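# Sort bottles onto ledges matching their cap colours

## Task

Put every bottle upright on the wall ledge whose coloured label strip has the same colour as that bottle's cap, so that the bottle's entire base rests on that ledge.

## Robot and tools

ROBOT. Two seven-joint arms, left_arm and right_arm, each ending in a parallel two-finger gripper. left_arm sits on the +y side; these names do not match the left and right of the camera pictures. Equal joint values on both arms give mirrored postures. A big turn of a gripper can swing its elbow, since a gripper pose does not fix the elbow.

FRAME. All positions and orientations are in one scene frame. Its origin lies on the plane z = 0, under the midpoint between the two arm bases, which are 0.70 m higher. +x points forward (the way both arms face), +z points up. Positions are in metres. Quaternions are written w first: qw, qx, qy, qz. Reported poses may be off by a few centimetres, more at long reach.

GRIPPER. The fingers point along the gripper's own +z axis and close along its y axis. end_effector_position is the point between the finger pads when closed, under 1 cm behind the tips. Closing pushes the tips about 17 mm further along +z, mostly while the pads are still over 70 mm apart. Opening runs from -1 (closed) to +1 (fully open, 0.145 m); going from open to closed takes at least about 0.5 s. grip_measured reports the actual opening on the same scale. To hold something, keep commanding an opening well under grip_measured; lower means a firmer squeeze (about 10 N per pad, objects up to about 11 cm wide). A fast close can squeeze harder.

ROW FORMAT. Every arm-moving call uses rows of 16 plain numbers covering both arms: left_arm x, y, z, qw, qx, qy, qz, opening, then right_arm x, y, z, qw, qx, qy, qz, opening. Positions and quaternions are absolute targets (poses) in the scene frame, not offsets. An opening of 0 is a real command; to leave a gripper alone, resend its current command (see the Tool commands line). To keep an arm still, resend the exact pose from the last result before it stopped, plus the wanted opening, in every call. To keep a gripper's orientation, send the same quaternion each row rather than copying the drifting reported one.

execute_actions(actions, cameras): actions is a list of actions; each action is a list of up to 15 rows, one row per 1/30 s control step; a short action repeats its last row until 15 steps pass (0.5 s per action). An action is rejected for both arms if any target lies more than 0.6 m from that gripper's current position along any of the gripper's axes; the whole call is rejected if any action is malformed or the first fails this check against the last reported state. An empty list just returns state and pictures. Per step the commanded orientation is clipped to within 32 degrees of the measured one, and position wins if both cannot be met. The Hand target line shows where each arm is actually being driven, which may fall short; send the remainder next time.

move(target, speed, blend, opening_speed, blocking, cameras): target is one 16-number row or a list of up to 15 rows, absolute poses, without the 0.6 m check. Each gripper travels in a straight line from its Hand target, turning the short way; all arms finish together, taking at least 0.5 s, and all stop after 10 s even if short. speed: 0.002 to 1.1 m/s (default 0.25), rotation capped at twice that in rad/s; one value or one per target. blend: corner rounding radius in m per target (default 0). opening_speed: rate of opening change per second on the -1..+1 scale, at least 0.2. The first row's openings start at once; later rows' openings change on arrival once everything is at rest. Paths ignore obstacles and the other arm; grippers lag, stray and can overshoot speed, especially with a nearly straight arm. Faster contact hits harder; aiming past a contact presses harder. blocking=false returns after about 0.5 s while the move continues; a new move replaces a running one. The result adds a move: line: done (within 3 mm and 2 degrees), off_target, moving, held, or fault, plus limits such as paced (pose clipped) or held (steps withheld). done does not mean nothing was touched.

wait(seconds): 0 to 10 s, arms hold their last command; ends early if a running move finishes. stop(): brakes a running move; needs room to brake. zoom_image(camera, region): camera cam_high or cam_low, region [x0, y0, x1, y1] in pixels, at most 504 by 504, from the latest full image. read_manual(section): only returns licence texts. finished_scene(scene): ends the current scene (pass its number); cannot be undone; bottles must stay correctly placed without the robot.

CAMERAS. cam_high and cam_low, both 896x504; calibration (K, distortion, T_world_to_cam) is given and may be slightly off, so cross-check with gripper positions.

READINGS. Joint torques follow the joint order without the gripper, include gravity, carry offsets and noise; joints 3 and 4 wrap at plus or minus 28 N m. Joint velocities say within noise when an arm is still. Action calls also list end_effector_position at some steps.

HEAT. Holding loads, stretched arms or pushing at unreachable poses heat motors. A MOTOR HOT line appears from 85 °C; at 100 °C an OVER-TEMPERATURE FAULT stops that arm for 30 to 60 s or more, possibly with no warning.

AVOID. Knocking anything out of the work area, dropping bottles or releasing them while moving, slamming, hard pushes, and any collision or squeeze between the two arms (including one gripper closing on the other's fingers). The clearance check may block arm-near-forearm commands but does not guard gripper against gripper. Loose objects may occasionally get nudged by outside pushes.

Each tool is called after "Request:" as a command line: name --argument value for each argument, lists and objects as JSON in quotes; but a table of rows of numbers goes row by row, as --pt "numbers of a row", without its own name.

## Session

Request:
execute_actions --actions '[]'

Request:
zoom_image --camera "cam_high" --region '[430, 200, 690, 420]'

Request:
zoom_image --camera "cam_low" --region '[320, 130, 620, 400]'

Scene clock: 0.00 s.
left_arm: end_effector_position=(+0.2239, +0.1828, +0.6144) grip_measured=+1.00 end_effector_quat_wxyz=(-0.319, +0.395, -0.515, +0.691) | right_arm: end_effector_position=(+0.4009, -0.1655, +0.3728) grip_measured=+1.00 end_effector_quat_wxyz=(+0.260, +0.265, +0.837, +0.401)
Joint positions: left_arm=[-1.106 0.942 0.535 2.339 -0.48 -0.199 -0.367 0.145] | right_arm=[0.583 0.619 -0.841 0.925 -1.182 -0.496 -0.047 0.145]
Joint velocities: within noise
Joint torques (N m): no reading
Motor temperatures (°C): left_arm=[21 21 22 20 21 23 21] | right_arm=[20 22 22 19 20 19 21]
Hand target: left_arm +0.2239, +0.1828, +0.6144; -0.319, +0.395, -0.515, +0.691 | right_arm +0.4009, -0.1655, +0.3728; +0.260, +0.265, +0.837, +0.401
Tool commands: left_gripper/opening=+1.0 right_gripper/opening=+1.0

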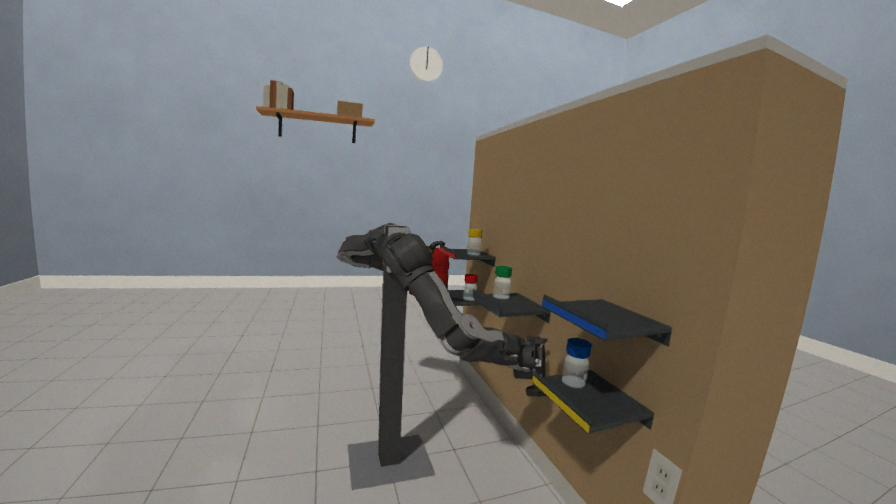

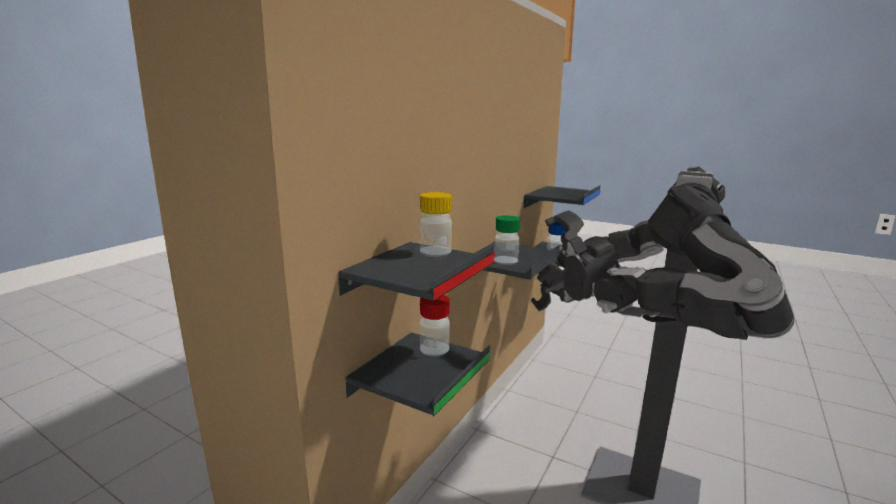

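Scaled by 1.938 from the camera's 896x504 image, which has a finer 1280x720 frame.

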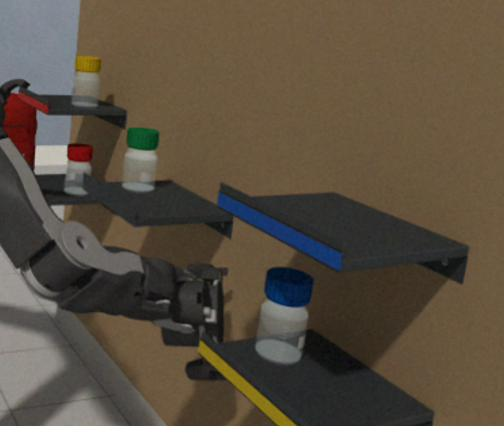

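Scaled by 1.680 from the camera's 896x504 image, which has a finer 1280x720 frame.

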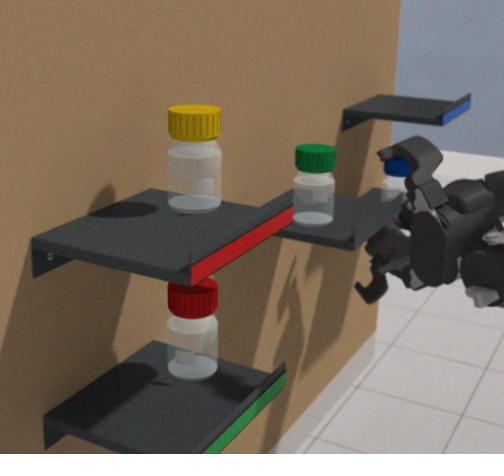

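Request:
move --pt "0.26 0.18 0.63 -0.319 0.395 -0.515 0.691 1 0.29 -0.18 0.43 0.26 0.265 0.837 0.401 1" --pt "0.28 0.12 0.62 0.166 0.740 -0.198 0.621 1 0.27 -0.19 0.5 0.112 0.754 -0.133 0.633 1" --blend 0.02 --speed 0.4

Scene clock: 47.00 s.
left_arm: end_effector_position=(+0.2792, +0.1191, +0.6218) grip_measured=+1.00 end_effector_quat_wxyz=(+0.167, +0.737, -0.201, +0.623) | right_arm: end_effector_position=(+0.2703, -0.1889, +0.4996) grip_measured=+1.00 end_effector_quat_wxyz=(+0.110, +0.754, -0.131, +0.634)
Joint positions: left_arm=[-0.057 1.144 -0.115 2.414 1.201 0.366 -0.297 0.145] | right_arm=[-0.447 -0.063 -0.069 2.15 -0.023 0.296 -0.382 0.145]
Joint velocities: within noise
Joint torques (N m): left_arm=[3.76 3.39 1.22 1.69 0.06 -0.51 -0.05] | right_arm=[1.09 -0.57 -0.03 4.81 -0.11 -0.3 -0.07]
Motor temperatures (°C): left_arm=[21 21 23 21 21 23 21] | right_arm=[22 23 23 20 20 19 21]
Hand target: left_arm +0.2800, +0.1200, +0.6200; +0.166, +0.740, -0.198, +0.621 | right_arm +0.2700, -0.1900, +0.5000; +0.112, +0.754, -0.133, +0.633
Off the commanded pose: left_arm 0.002 m, 1 deg | right_arm 0.001 m, 0 deg.
move: done

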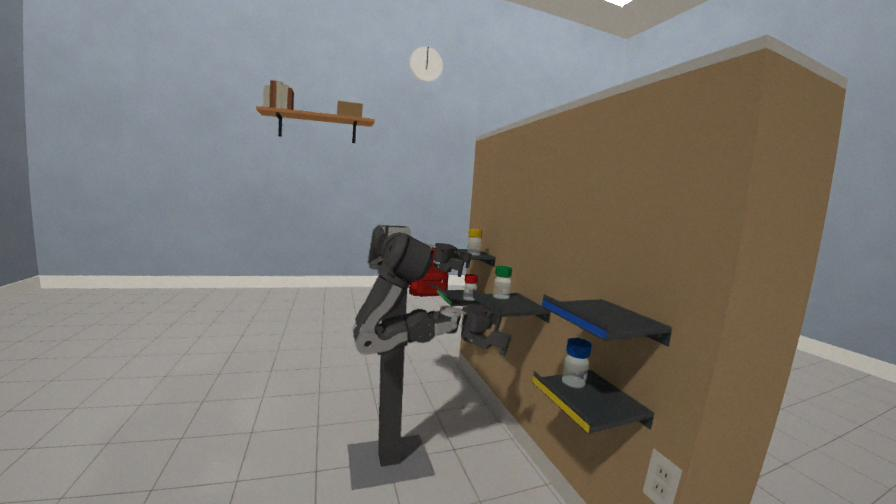

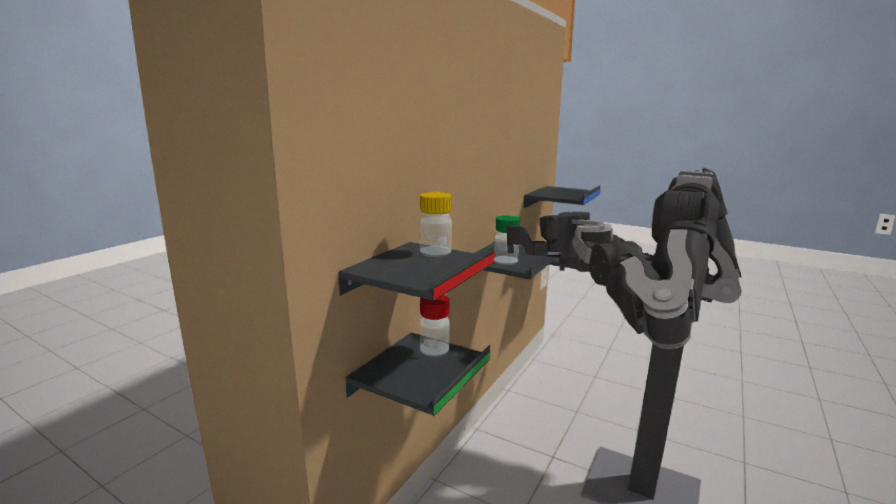

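Request:
move --pt "0.292 0.086 0.585 0.166 0.740 -0.198 0.621 1 0.262 -0.29 0.54 0.112 0.754 -0.133 0.633 1" --pt "0.315 0.073 0.58 0.166 0.740 -0.198 0.621 1 0.295 -0.32 0.52 0.112 0.754 -0.133 0.633 1" --blend 0.02

Request:
zoom_image --camera "cam_high" --region '[490, 310, 670, 440]'

Request:
zoom_image --camera "cam_low" --region '[460, 190, 600, 290]'

Request:
zoom_image --camera "cam_high" --region '[460, 240, 560, 320]'

Scene clock: 57.30 s.
left_arm: end_effector_position=(+0.3146, +0.0727, +0.5820) grip_measured=+1.00 end_effector_quat_wxyz=(+0.168, +0.738, -0.198, +0.623) | right_arm: end_effector_position=(+0.2946, -0.3218, +0.5206) grip_measured=+1.00 end_effector_quat_wxyz=(+0.116, +0.754, -0.135, +0.632)
Joint positions: left_arm=[0.271 0.8 -0.574 2.209 0.92 0.439 -0.363 0.145] | right_arm=[-0.275 0.272 0.422 2.004 0.383 0.437 -0.106 0.145]
Joint velocities: within noise
Joint torques (N m): left_arm=[5.05 2.07 1.37 2.93 -0.07 -0.51 0.03] | right_arm=[1.57 2.91 0.7 4.03 0.12 -0.56 0.15]
Motor temperatures (°C): left_arm=[21 22 23 21 21 23 21] | right_arm=[21 23 22 20 20 19 21]
Hand target: left_arm +0.3150, +0.0730, +0.5800; +0.166, +0.740, -0.198, +0.621 | right_arm +0.2950, -0.3200, +0.5201; +0.112, +0.754, -0.133, +0.633
Off the commanded pose: left_arm 0.002 m, 0 deg | right_arm 0.002 m, 0 deg.
move: done

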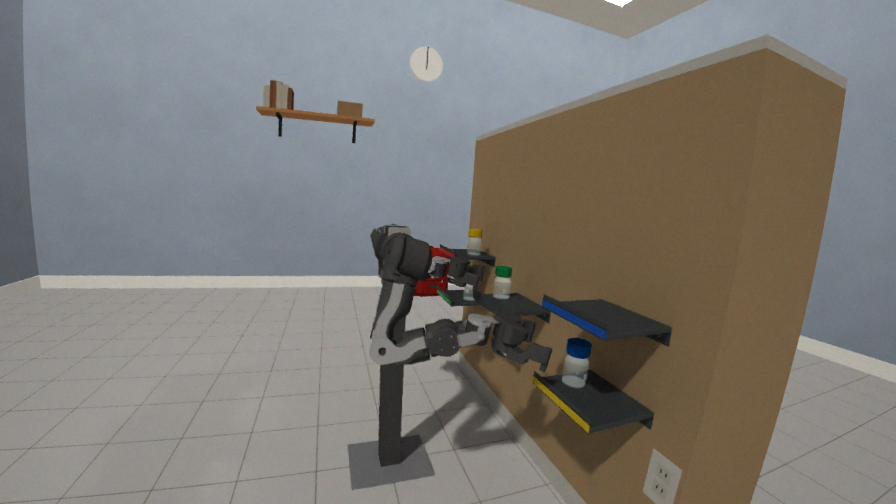

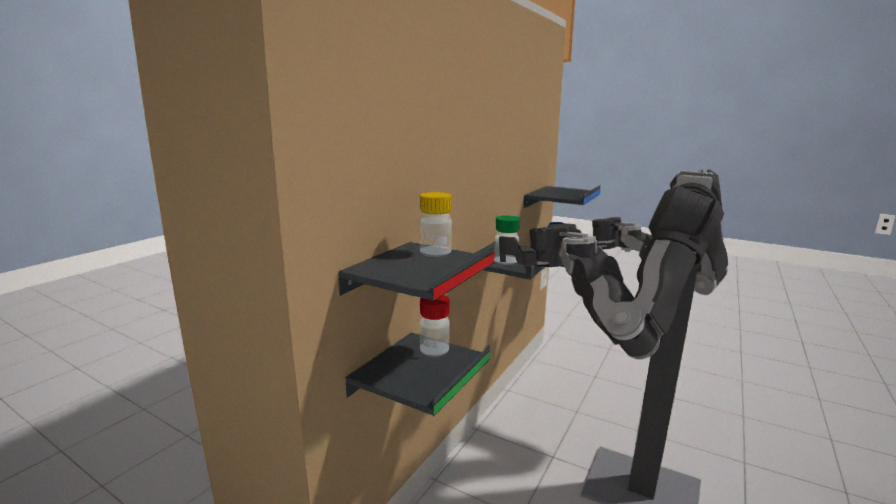

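Scaled by 2.800 from the camera's 896x504 image, which has a finer 1280x720 frame.

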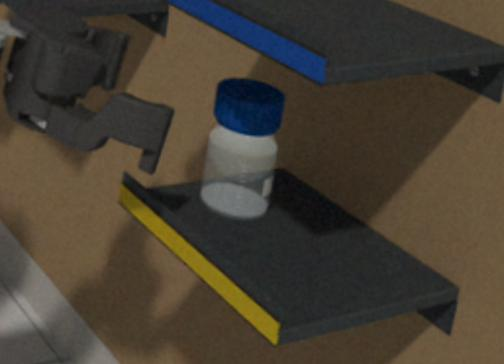

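Scaled by 3.600 from the camera's 896x504 image, which has a finer 1280x720 frame.

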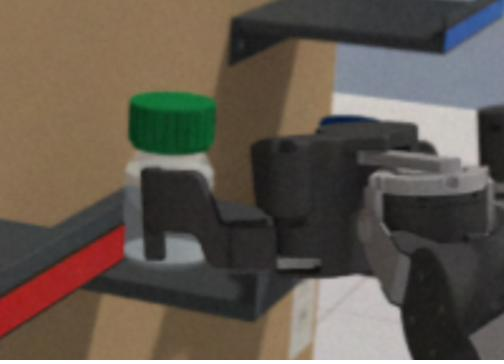

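Scaled by 5.040 from the camera's 896x504 image, which has a finer 1280x720 frame.

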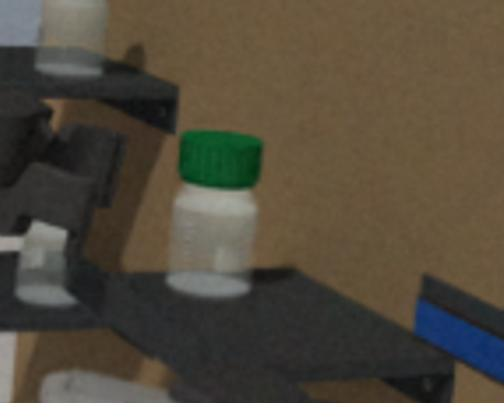

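Request:
move --target '[0.376,0.037,0.577,0.166,0.740,-0.198,0.621,1,0.372,-0.348,0.505,0.112,0.754,-0.133,0.633,1]' --speed 0.12

Request:
zoom_image --camera "cam_high" --region '[490, 310, 670, 440]'

Request:
zoom_image --camera "cam_low" --region '[460, 190, 600, 290]'

Request:
zoom_image --camera "cam_high" --region '[460, 240, 560, 320]'

Scene clock: 67.87 s.
left_arm: end_effector_position=(+0.3763, +0.0375, +0.5795) grip_measured=+1.00 end_effector_quat_wxyz=(+0.166, +0.739, -0.196, +0.624) | right_arm: end_effector_position=(+0.3717, -0.3495, +0.5060) grip_measured=+1.00 end_effector_quat_wxyz=(+0.113, +0.753, -0.137, +0.633)
Joint positions: left_arm=[0.56 0.554 -0.731 1.888 0.87 0.483 -0.341 0.145] | right_arm=[0.084 0.384 0.292 1.573 0.364 0.363 -0.087 0.145]
Joint velocities: within noise
Joint torques (N m): left_arm=[6.98 1.15 1.44 3.08 -0.06 -0.65 0.24] | right_arm=[3.55 4.6 0.65 3.93 0.02 -0.55 0.19]
Motor temperatures (°C): left_arm=[22 21 23 21 21 24 21] | right_arm=[21 23 22 20 20 20 21]
Hand target: left_arm +0.3759, +0.0369, +0.5770; +0.166, +0.740, -0.198, +0.621 | right_arm +0.3720, -0.3480, +0.5051; +0.112, +0.754, -0.133, +0.633
Off the commanded pose: left_arm 0.003 m, 0 deg | right_arm 0.002 m, 0 deg.
move: done

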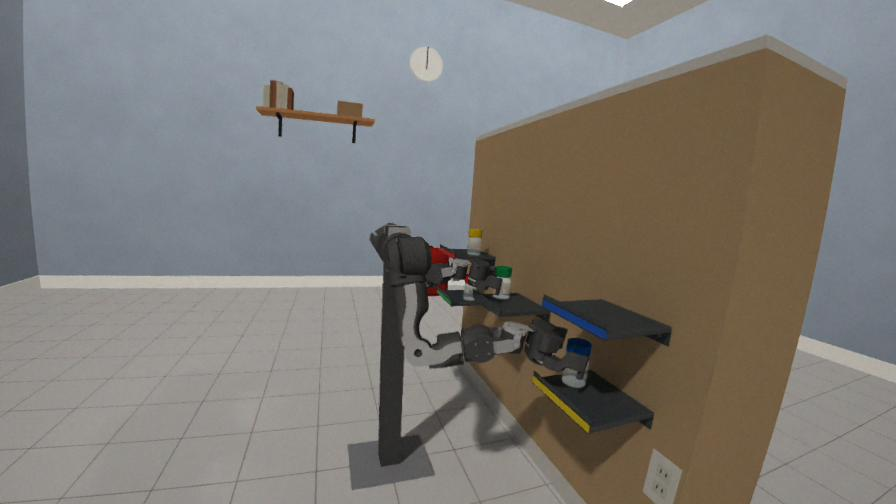

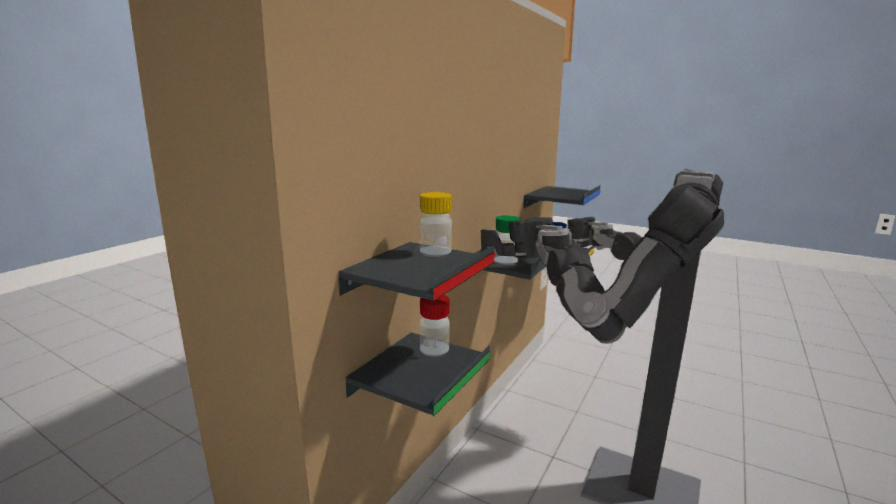

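Scaled by 2.800 from the camera's 896x504 image, which has a finer 1280x720 frame.

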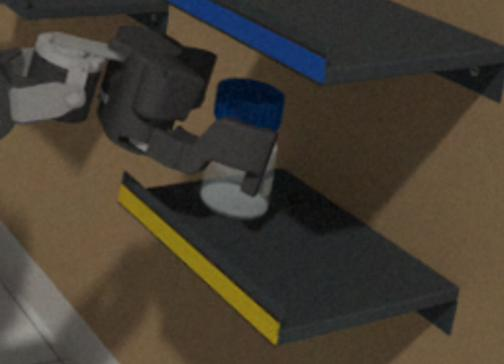

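Scaled by 3.600 from the camera's 896x504 image, which has a finer 1280x720 frame.

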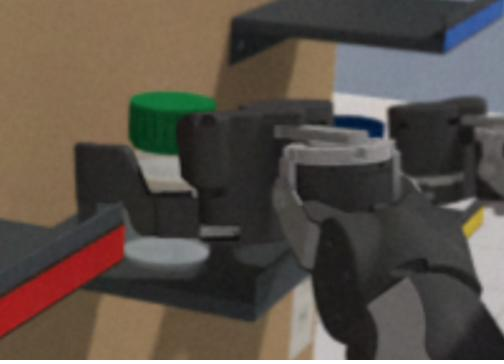

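Scaled by 5.040 from the camera's 896x504 image, which has a finer 1280x720 frame.

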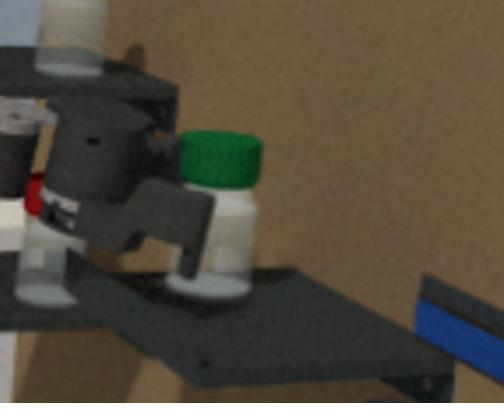

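Request:
move --pt "0.372 0.039 0.577 0.166 0.740 -0.198 0.621 1 0.361 -0.344 0.505 0.112 0.754 -0.133 0.633 1" --pt "0.372 0.039 0.577 0.166 0.740 -0.198 0.621 -0.65 0.361 -0.344 0.505 0.112 0.754 -0.133 0.633 -0.65" --speed 0.12 --opening_speed 1.8

Request:
zoom_image --camera "cam_high" --region '[490, 310, 670, 440]'

Request:
zoom_image --camera "cam_low" --region '[460, 190, 600, 290]'

Scene clock: 81.87 s.
left_arm: end_effector_position=(+0.3730, +0.0394, +0.5781) grip_measured=-0.24 end_effector_quat_wxyz=(+0.165, +0.739, -0.198, +0.622) | right_arm: end_effector_position=(+0.3613, -0.3436, +0.5039) grip_measured=-0.31 end_effector_quat_wxyz=(+0.111, +0.756, -0.132, +0.632)
Joint positions: left_arm=[0.549 0.57 -0.731 1.905 0.872 0.482 -0.343 0.058] | right_arm=[0.027 0.374 0.302 1.63 0.369 0.367 -0.089 0.052]
Joint velocities: within noise
Joint torques (N m): left_arm=[6.29 1.12 2.06 4.29 0.02 -0.66 0.11] | right_arm=[3.65 4.13 1.83 4.56 0.1 -0.49 -0.03]
Motor temperatures (°C): left_arm=[23 21 23 21 21 24 21] | right_arm=[21 23 22 21 20 20 21]
Hand target: left_arm +0.3720, +0.0389, +0.5770; +0.166, +0.740, -0.198, +0.621 | right_arm +0.3610, -0.3440, +0.5050; +0.112, +0.754, -0.133, +0.633
Off the commanded pose: left_arm 0.002 m, 0 deg | right_arm 0.001 m, 0 deg.
move: done

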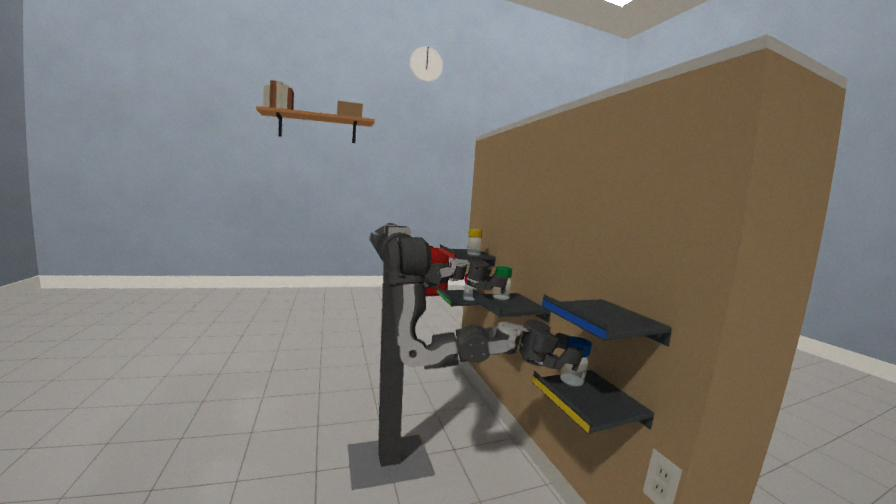

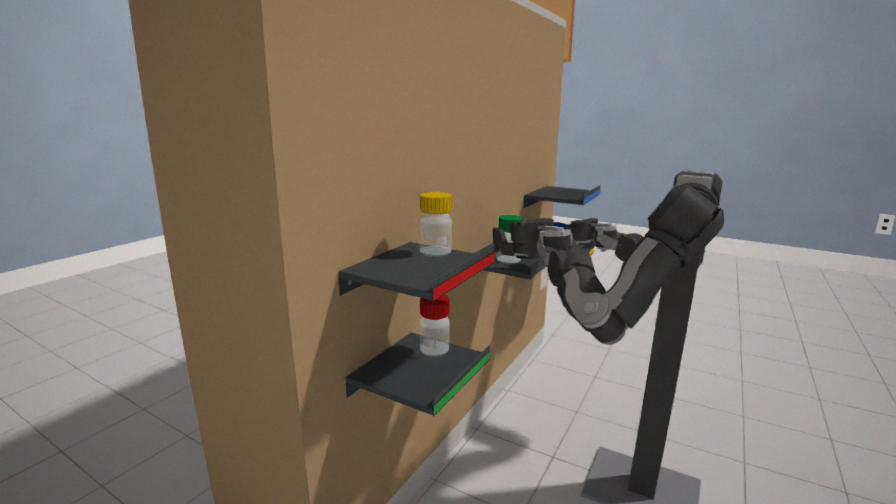

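Scaled by 2.800 from the camera's 896x504 image, which has a finer 1280x720 frame.

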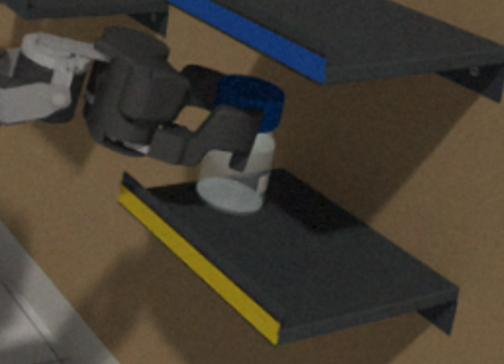

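Scaled by 3.600 from the camera's 896x504 image, which has a finer 1280x720 frame.

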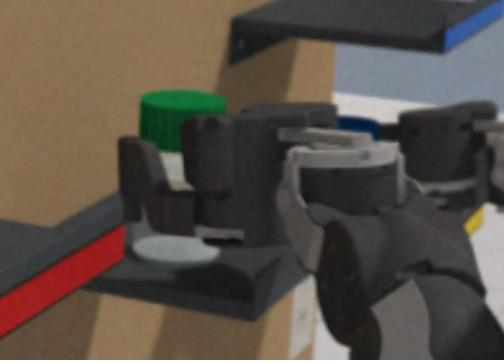

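Request:
move --pt "0.372 0.039 0.62 0.166 0.740 -0.198 0.621 -0.8 0.361 -0.344 0.54 0.112 0.754 -0.133 0.633 -0.8" --pt "0.30 0.175 0.615 0 0.766 0 0.643 -0.8 0.355 -0.215 0.55 0.112 0.754 -0.133 0.633 -0.8" --pt "0.265 0.22 0.535 0 0.766 0 0.643 -0.8 0.355 -0.215 0.745 0.112 0.754 -0.133 0.633 -0.8" --pt "0.268 0.41 0.53 0 0.766 0 0.643 -0.8 0.36 -0.36 0.745 0.112 0.754 -0.133 0.633 -0.8" --blend 0.02 --speed '[0.1,0.2,0.2,0.2]'

Request:
zoom_image --camera "cam_high" --region '[500, 220, 680, 350]'

Request:
zoom_image --camera "cam_low" --region '[330, 240, 530, 420]'

Scene clock: 110.77 s.
left_arm: end_effector_position=(+0.2672, +0.4112, +0.5273) grip_measured=-0.24 end_effector_quat_wxyz=(-0.002, +0.770, +0.002, +0.638) | right_arm: end_effector_position=(+0.3601, -0.3607, +0.7439) grip_measured=-0.32 end_effector_quat_wxyz=(+0.116, +0.751, -0.132, +0.636)
Joint positions: left_arm=[-0.784 0.961 0.636 1.554 1.078 -0.057 0.357 0.058] | right_arm=[0.686 1.223 -0.091 1.814 1.559 0.785 -0.777 0.052]
Joint velocities: within noise
Joint torques (N m): left_arm=[2.15 5.47 3.34 3.03 0.37 -0.83 0.22] | right_arm=[4.36 4.95 4.41 1.01 -0.16 -0.27 0.18]
Motor temperatures (°C): left_arm=[23 21 23 22 21 24 21] | right_arm=[22 23 22 21 20 20 21]
Hand target: left_arm +0.2680, +0.4100, +0.5300; +0.000, +0.766, +0.000, +0.643 | right_arm +0.3601, -0.3600, +0.7448; +0.113, +0.751, -0.131, +0.637
Off the commanded pose: left_arm 0.003 m, 1 deg | right_arm 0.001 m, 1 deg.
joint sent to its limit (right arm) — joint 5 (forearm roll), upper limit; joint 6 (wrist pitch), upper limit. The joint targets still meet the commanded pose.
move: done

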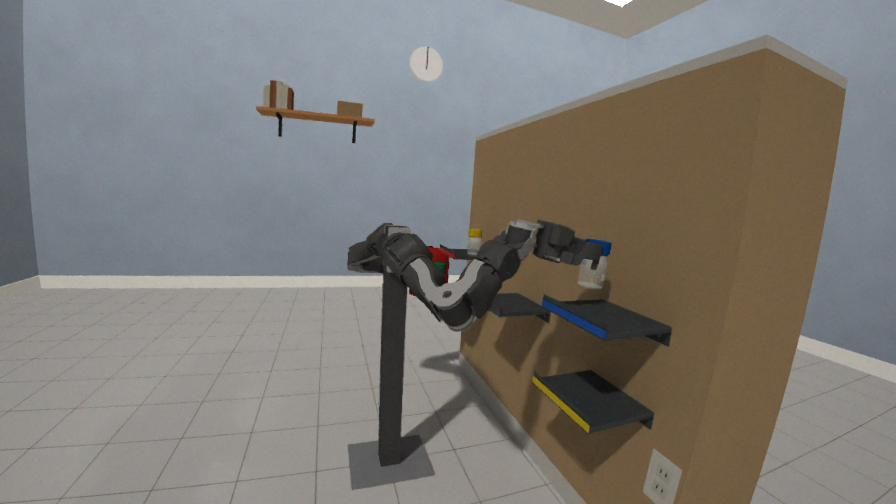

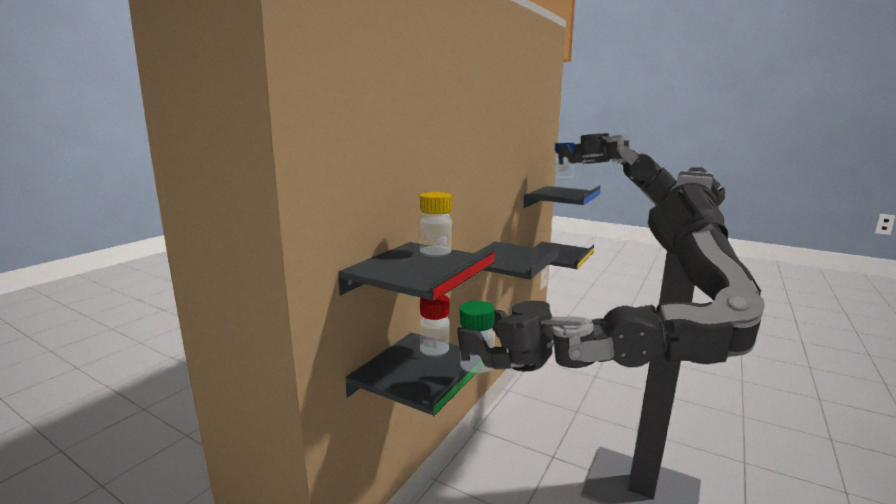

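Scaled by 2.800 from the camera's 896x504 image, which has a finer 1280x720 frame.

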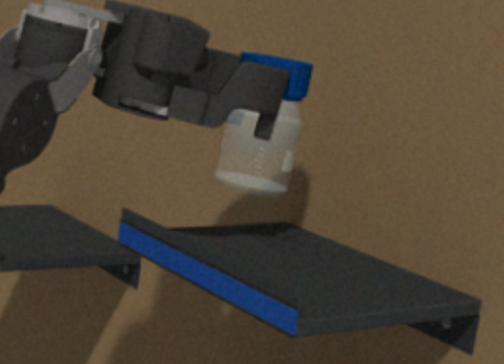

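Scaled by 2.520 from the camera's 896x504 image, which has a finer 1280x720 frame.

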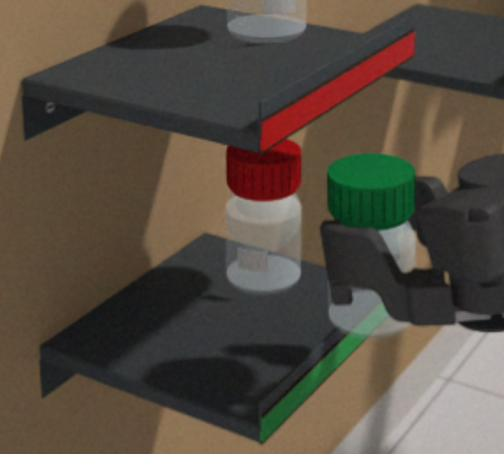

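Request:
move --pt "0.375 0.43 0.53 0 0.766 0 0.643 -0.8 0.362 -0.36 0.71 0.118 0.720 -0.127 0.672 -0.8" --speed 0.12

Request:
zoom_image --camera "cam_high" --region '[500, 220, 680, 350]'

Request:
zoom_image --camera "cam_low" --region '[330, 240, 530, 420]'

Scene clock: 125.17 s.
left_arm: end_effector_position=(+0.3751, +0.4308, +0.5307) grip_measured=-0.24 end_effector_quat_wxyz=(-0.002, +0.767, +0.001, +0.642) | right_arm: end_effector_position=(+0.3624, -0.3597, +0.7045) grip_measured=-0.32 end_effector_quat_wxyz=(+0.118, +0.727, -0.127, +0.664)
Joint positions: left_arm=[0.17 1.055 -0.067 1.062 0.994 0.022 0.402 0.058] | right_arm=[0.318 1.216 0.053 1.869 1.394 0.531 -0.668 0.052]
Joint velocities: within noise
Joint torques (N m): left_arm=[5.45 7.82 2.58 2.48 0.33 -0.73 0.23] | right_arm=[4.31 6.4 5.59 1.7 -0.42 -0.7 0.2]
Motor temperatures (°C): left_arm=[22 22 24 22 21 25 21] | right_arm=[22 23 23 21 20 20 21]
Hand target: left_arm +0.3750, +0.4300, +0.5301; +0.000, +0.766, +0.000, +0.643 | right_arm +0.3619, -0.3599, +0.7101; +0.118, +0.720, -0.127, +0.672
Off the commanded pose: left_arm 0.001 m, 0 deg | right_arm 0.006 m, 1 deg.
move: off_target (right_arm)

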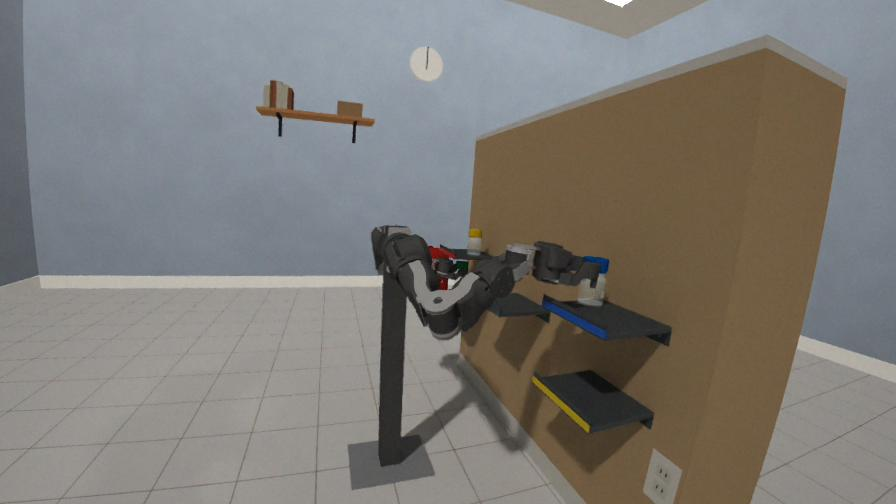

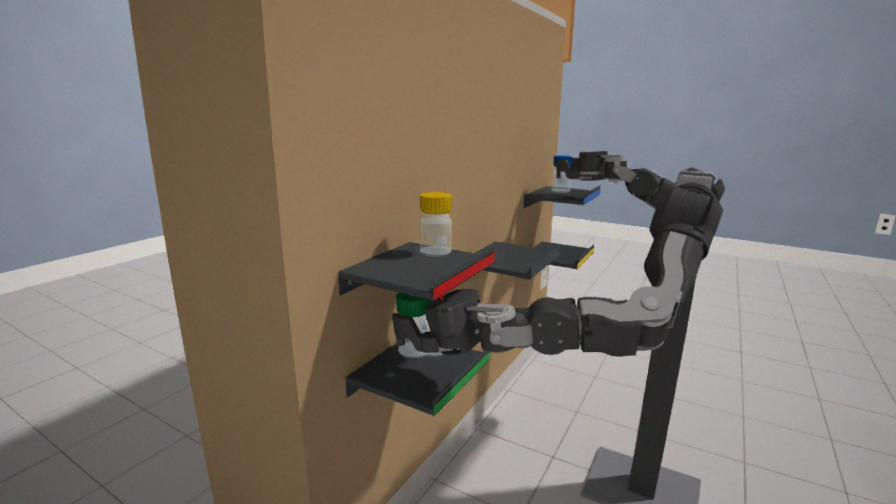

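Scaled by 2.800 from the camera's 896x504 image, which has a finer 1280x720 frame.

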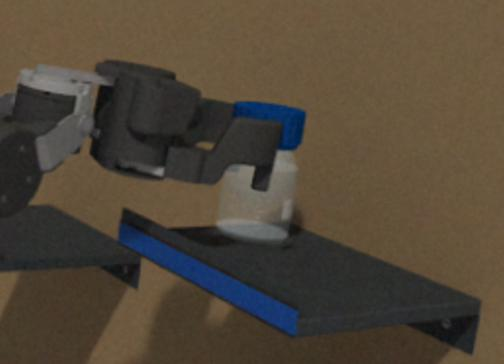

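Scaled by 2.520 from the camera's 896x504 image, which has a finer 1280x720 frame.

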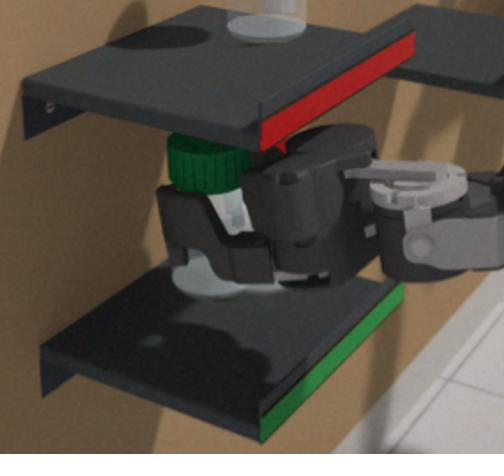

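Request:
move --pt "0.375 0.43 0.496 0 0.766 0 0.643 -0.8 0.362 -0.36 0.697 0.118 0.720 -0.127 0.672 -0.8" --speed 0.06

Request:
zoom_image --camera "cam_high" --region '[500, 220, 680, 350]'

Request:
zoom_image --camera "cam_low" --region '[330, 240, 530, 420]'

Scene clock: 136.83 s.
left_arm: end_effector_position=(+0.3739, +0.4311, +0.4943) grip_measured=-0.24 end_effector_quat_wxyz=(-0.002, +0.770, +0.001, +0.638) | right_arm: end_effector_position=(+0.3620, -0.3604, +0.6953) grip_measured=-0.32 end_effector_quat_wxyz=(+0.120, +0.723, -0.127, +0.668)
Joint positions: left_arm=[0.215 0.968 -0.111 0.929 0.924 -0.068 0.455 0.058] | right_arm=[0.248 1.214 0.072 1.875 1.365 0.473 -0.655 0.052]
Joint velocities: within noise
Joint torques (N m): left_arm=[6.58 7.35 2.47 2.77 0.42 -0.86 0.25] | right_arm=[3.57 5.97 5.14 1.54 -0.28 -0.56 0.18]
Motor temperatures (°C): left_arm=[23 24 24 22 21 25 21] | right_arm=[22 24 24 20 20 20 21]
Hand target: left_arm +0.3750, +0.4300, +0.4960; +0.000, +0.766, +0.000, +0.643 | right_arm +0.3620, -0.3600, +0.6970; +0.118, +0.720, -0.127, +0.672
Off the commanded pose: left_arm 0.002 m, 1 deg | right_arm 0.002 m, 1 deg.
move: done

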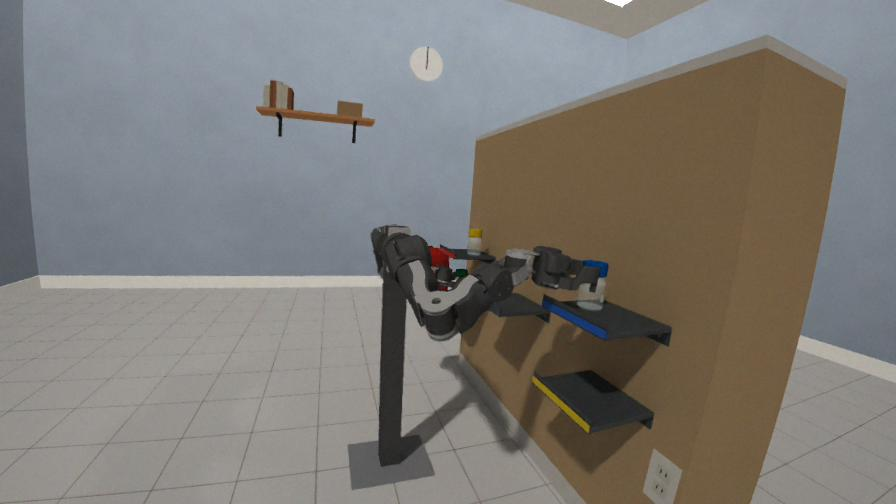

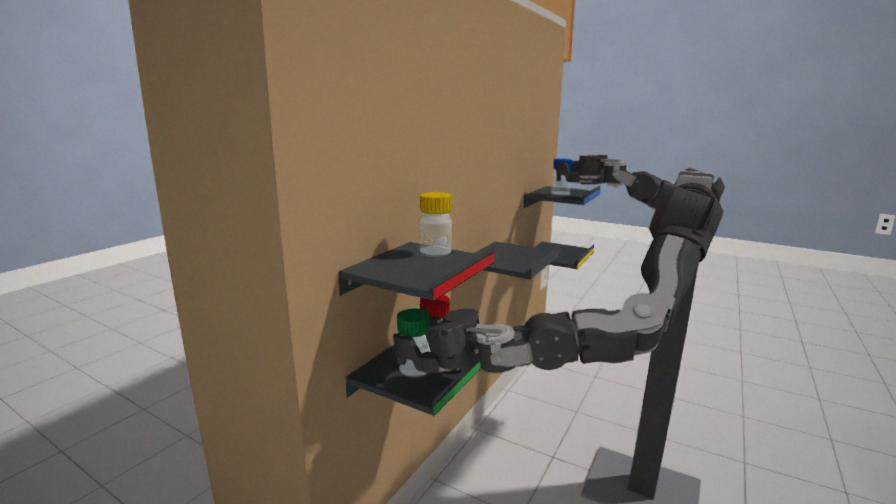

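Scaled by 2.800 from the camera's 896x504 image, which has a finer 1280x720 frame.

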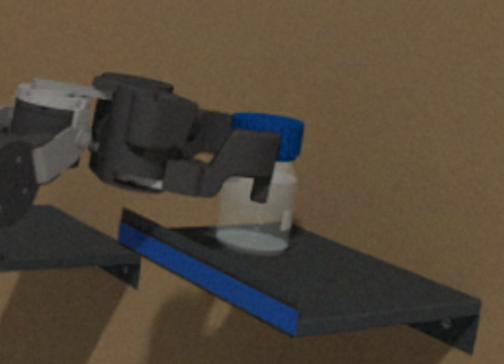

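Scaled by 2.520 from the camera's 896x504 image, which has a finer 1280x720 frame.

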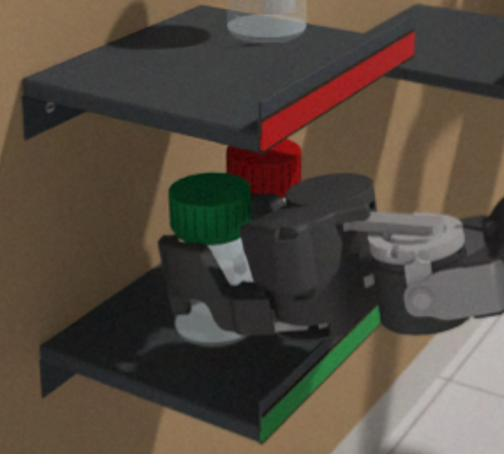

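Request:
move --pt "0.375 0.43 0.487 0 0.766 0 0.643 -0.8 0.362 -0.36 0.689 0.118 0.720 -0.127 0.672 -0.8" --speed 0.05

Request:
zoom_image --camera "cam_high" --region '[500, 220, 680, 350]'

Request:
zoom_image --camera "cam_low" --region '[330, 240, 530, 420]'

Scene clock: 143.53 s.
left_arm: end_effector_position=(+0.3747, +0.4323, +0.4896) grip_measured=-0.24 end_effector_quat_wxyz=(-0.004, +0.766, +0.001, +0.643) | right_arm: end_effector_position=(+0.3615, -0.3603, +0.6945) grip_measured=-0.32 end_effector_quat_wxyz=(+0.121, +0.713, -0.126, +0.679)
Joint positions: left_arm=[0.234 0.946 -0.113 0.889 0.905 -0.1 0.473 0.058] | right_arm=[0.211 1.214 0.082 1.88 1.341 0.424 -0.646 0.052]
Joint velocities: within noise
Joint torques (N m): left_arm=[6.26 6.66 1.48 2.37 0.35 -0.68 0.24] | right_arm=[2.52 5.82 3.73 0.87 0.07 -0.16 0.07]
Motor temperatures (°C): left_arm=[23 24 24 22 21 25 21] | right_arm=[22 24 24 20 20 20 21]
Hand target: left_arm +0.3750, +0.4299, +0.4871; +0.000, +0.766, +0.000, +0.643 | right_arm +0.3620, -0.3600, +0.6890; +0.118, +0.720, -0.127, +0.672
Off the commanded pose: left_arm 0.003 m, 0 deg | right_arm 0.006 m, 1 deg.
move: off_target (right_arm)

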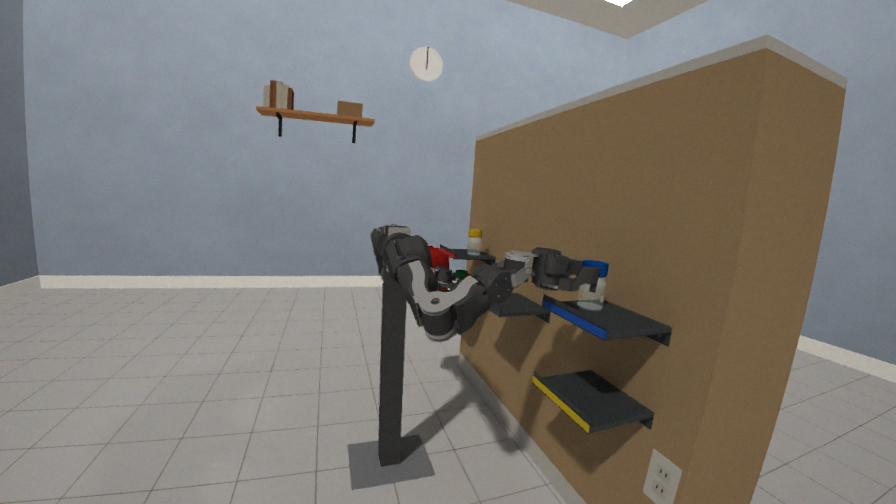

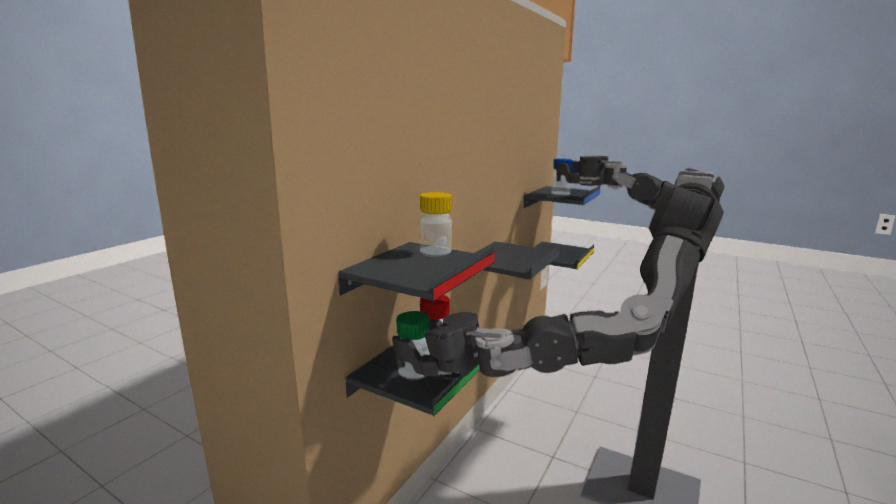

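Scaled by 2.800 from the camera's 896x504 image, which has a finer 1280x720 frame.

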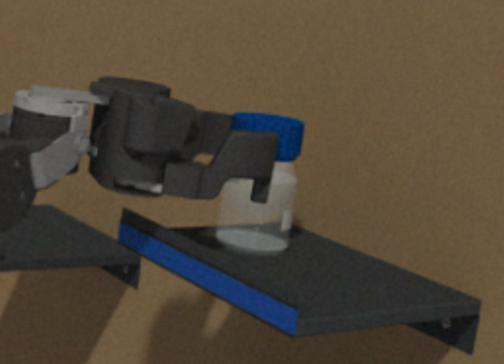

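Scaled by 2.520 from the camera's 896x504 image, which has a finer 1280x720 frame.

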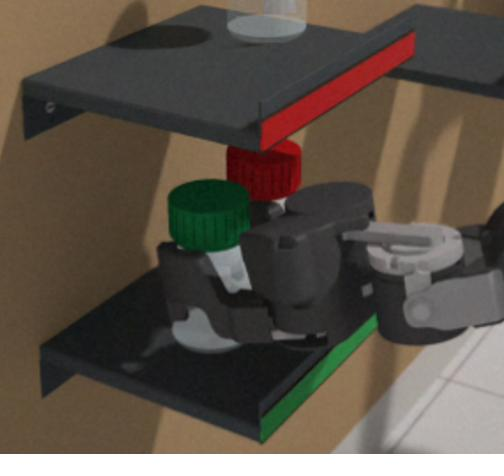

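Request:
move --pt "0.375 0.432 0.490 0 0.766 0 0.643 -0.8 0.362 -0.36 0.694 0.120 0.715 -0.126 0.677 -0.8" --pt "0.375 0.432 0.490 0 0.766 0 0.643 0.05 0.362 -0.36 0.694 0.120 0.715 -0.126 0.677 0.3" --pt "0.285 0.432 0.495 0 0.766 0 0.643 0.05 0.29 -0.335 0.70 0.120 0.715 -0.126 0.677 0.3" --speed 0.12 --opening_speed 0.8

Request:
zoom_image --camera "cam_high" --region '[500, 220, 680, 350]'

Request:
zoom_image --camera "cam_low" --region '[330, 240, 530, 420]'

Scene clock: 158.97 s.
left_arm: end_effector_position=(+0.2850, +0.4330, +0.4948) grip_measured=+0.05 end_effector_quat_wxyz=(-0.002, +0.767, +0.000, +0.642) | right_arm: end_effector_position=(+0.2905, -0.3336, +0.7003) grip_measured=+0.30 end_effector_quat_wxyz=(+0.118, +0.714, -0.124, +0.679)
Joint positions: left_arm=[-0.509 1.007 0.361 1.27 1.065 -0.174 0.448 0.079] | right_arm=[-0.274 1.033 0.689 2.261 1.395 0.631 -0.731 0.098]
Joint velocities: within noise
Joint torques (N m): left_arm=[2.2 7.03 2.93 2.84 0.4 -0.62 0.19] | right_arm=[1.86 5.45 3.74 1.09 -0.16 -0.2 -0.14]
Motor temperatures (°C): left_arm=[23 25 24 22 21 25 21] | right_arm=[22 24 24 20 20 20 21]
Hand target: left_arm +0.2850, +0.4320, +0.4949; +0.000, +0.766, +0.000, +0.643 | right_arm +0.2900, -0.3349, +0.7000; +0.120, +0.715, -0.126, +0.677
Off the commanded pose: left_arm 0.001 m, 0 deg | right_arm 0.002 m, 0 deg.
move: done

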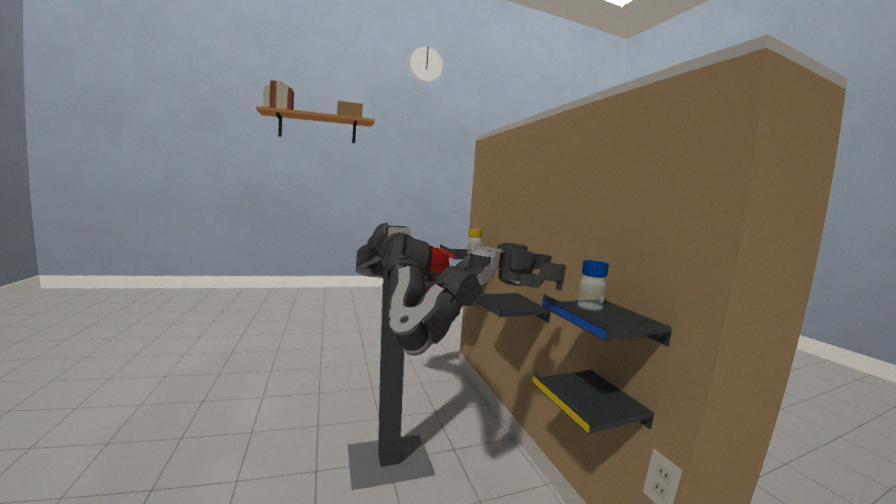

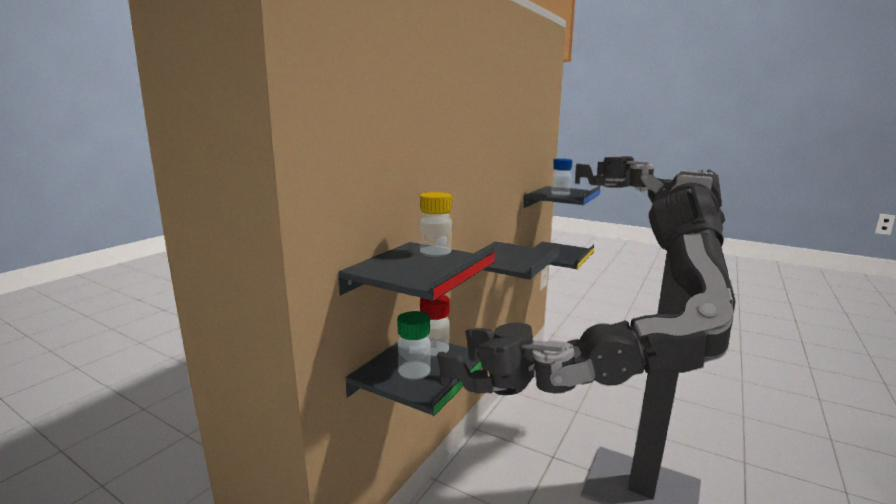

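Scaled by 2.800 from the camera's 896x504 image, which has a finer 1280x720 frame.

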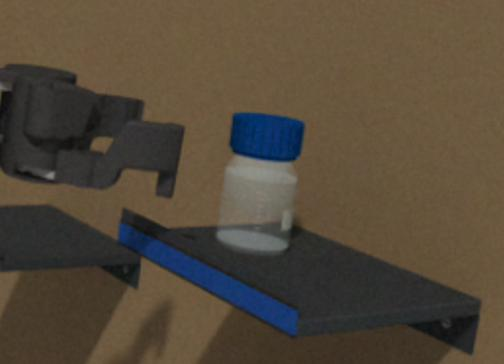

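Scaled by 2.520 from the camera's 896x504 image, which has a finer 1280x720 frame.

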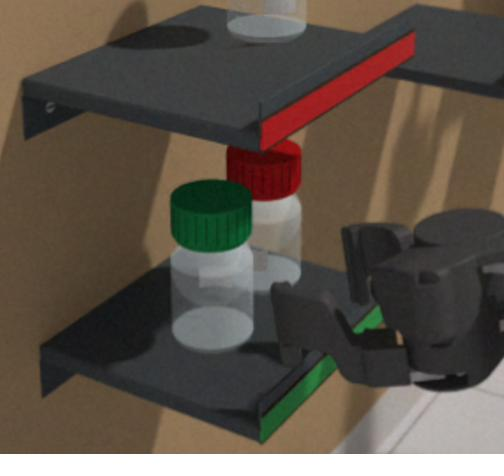

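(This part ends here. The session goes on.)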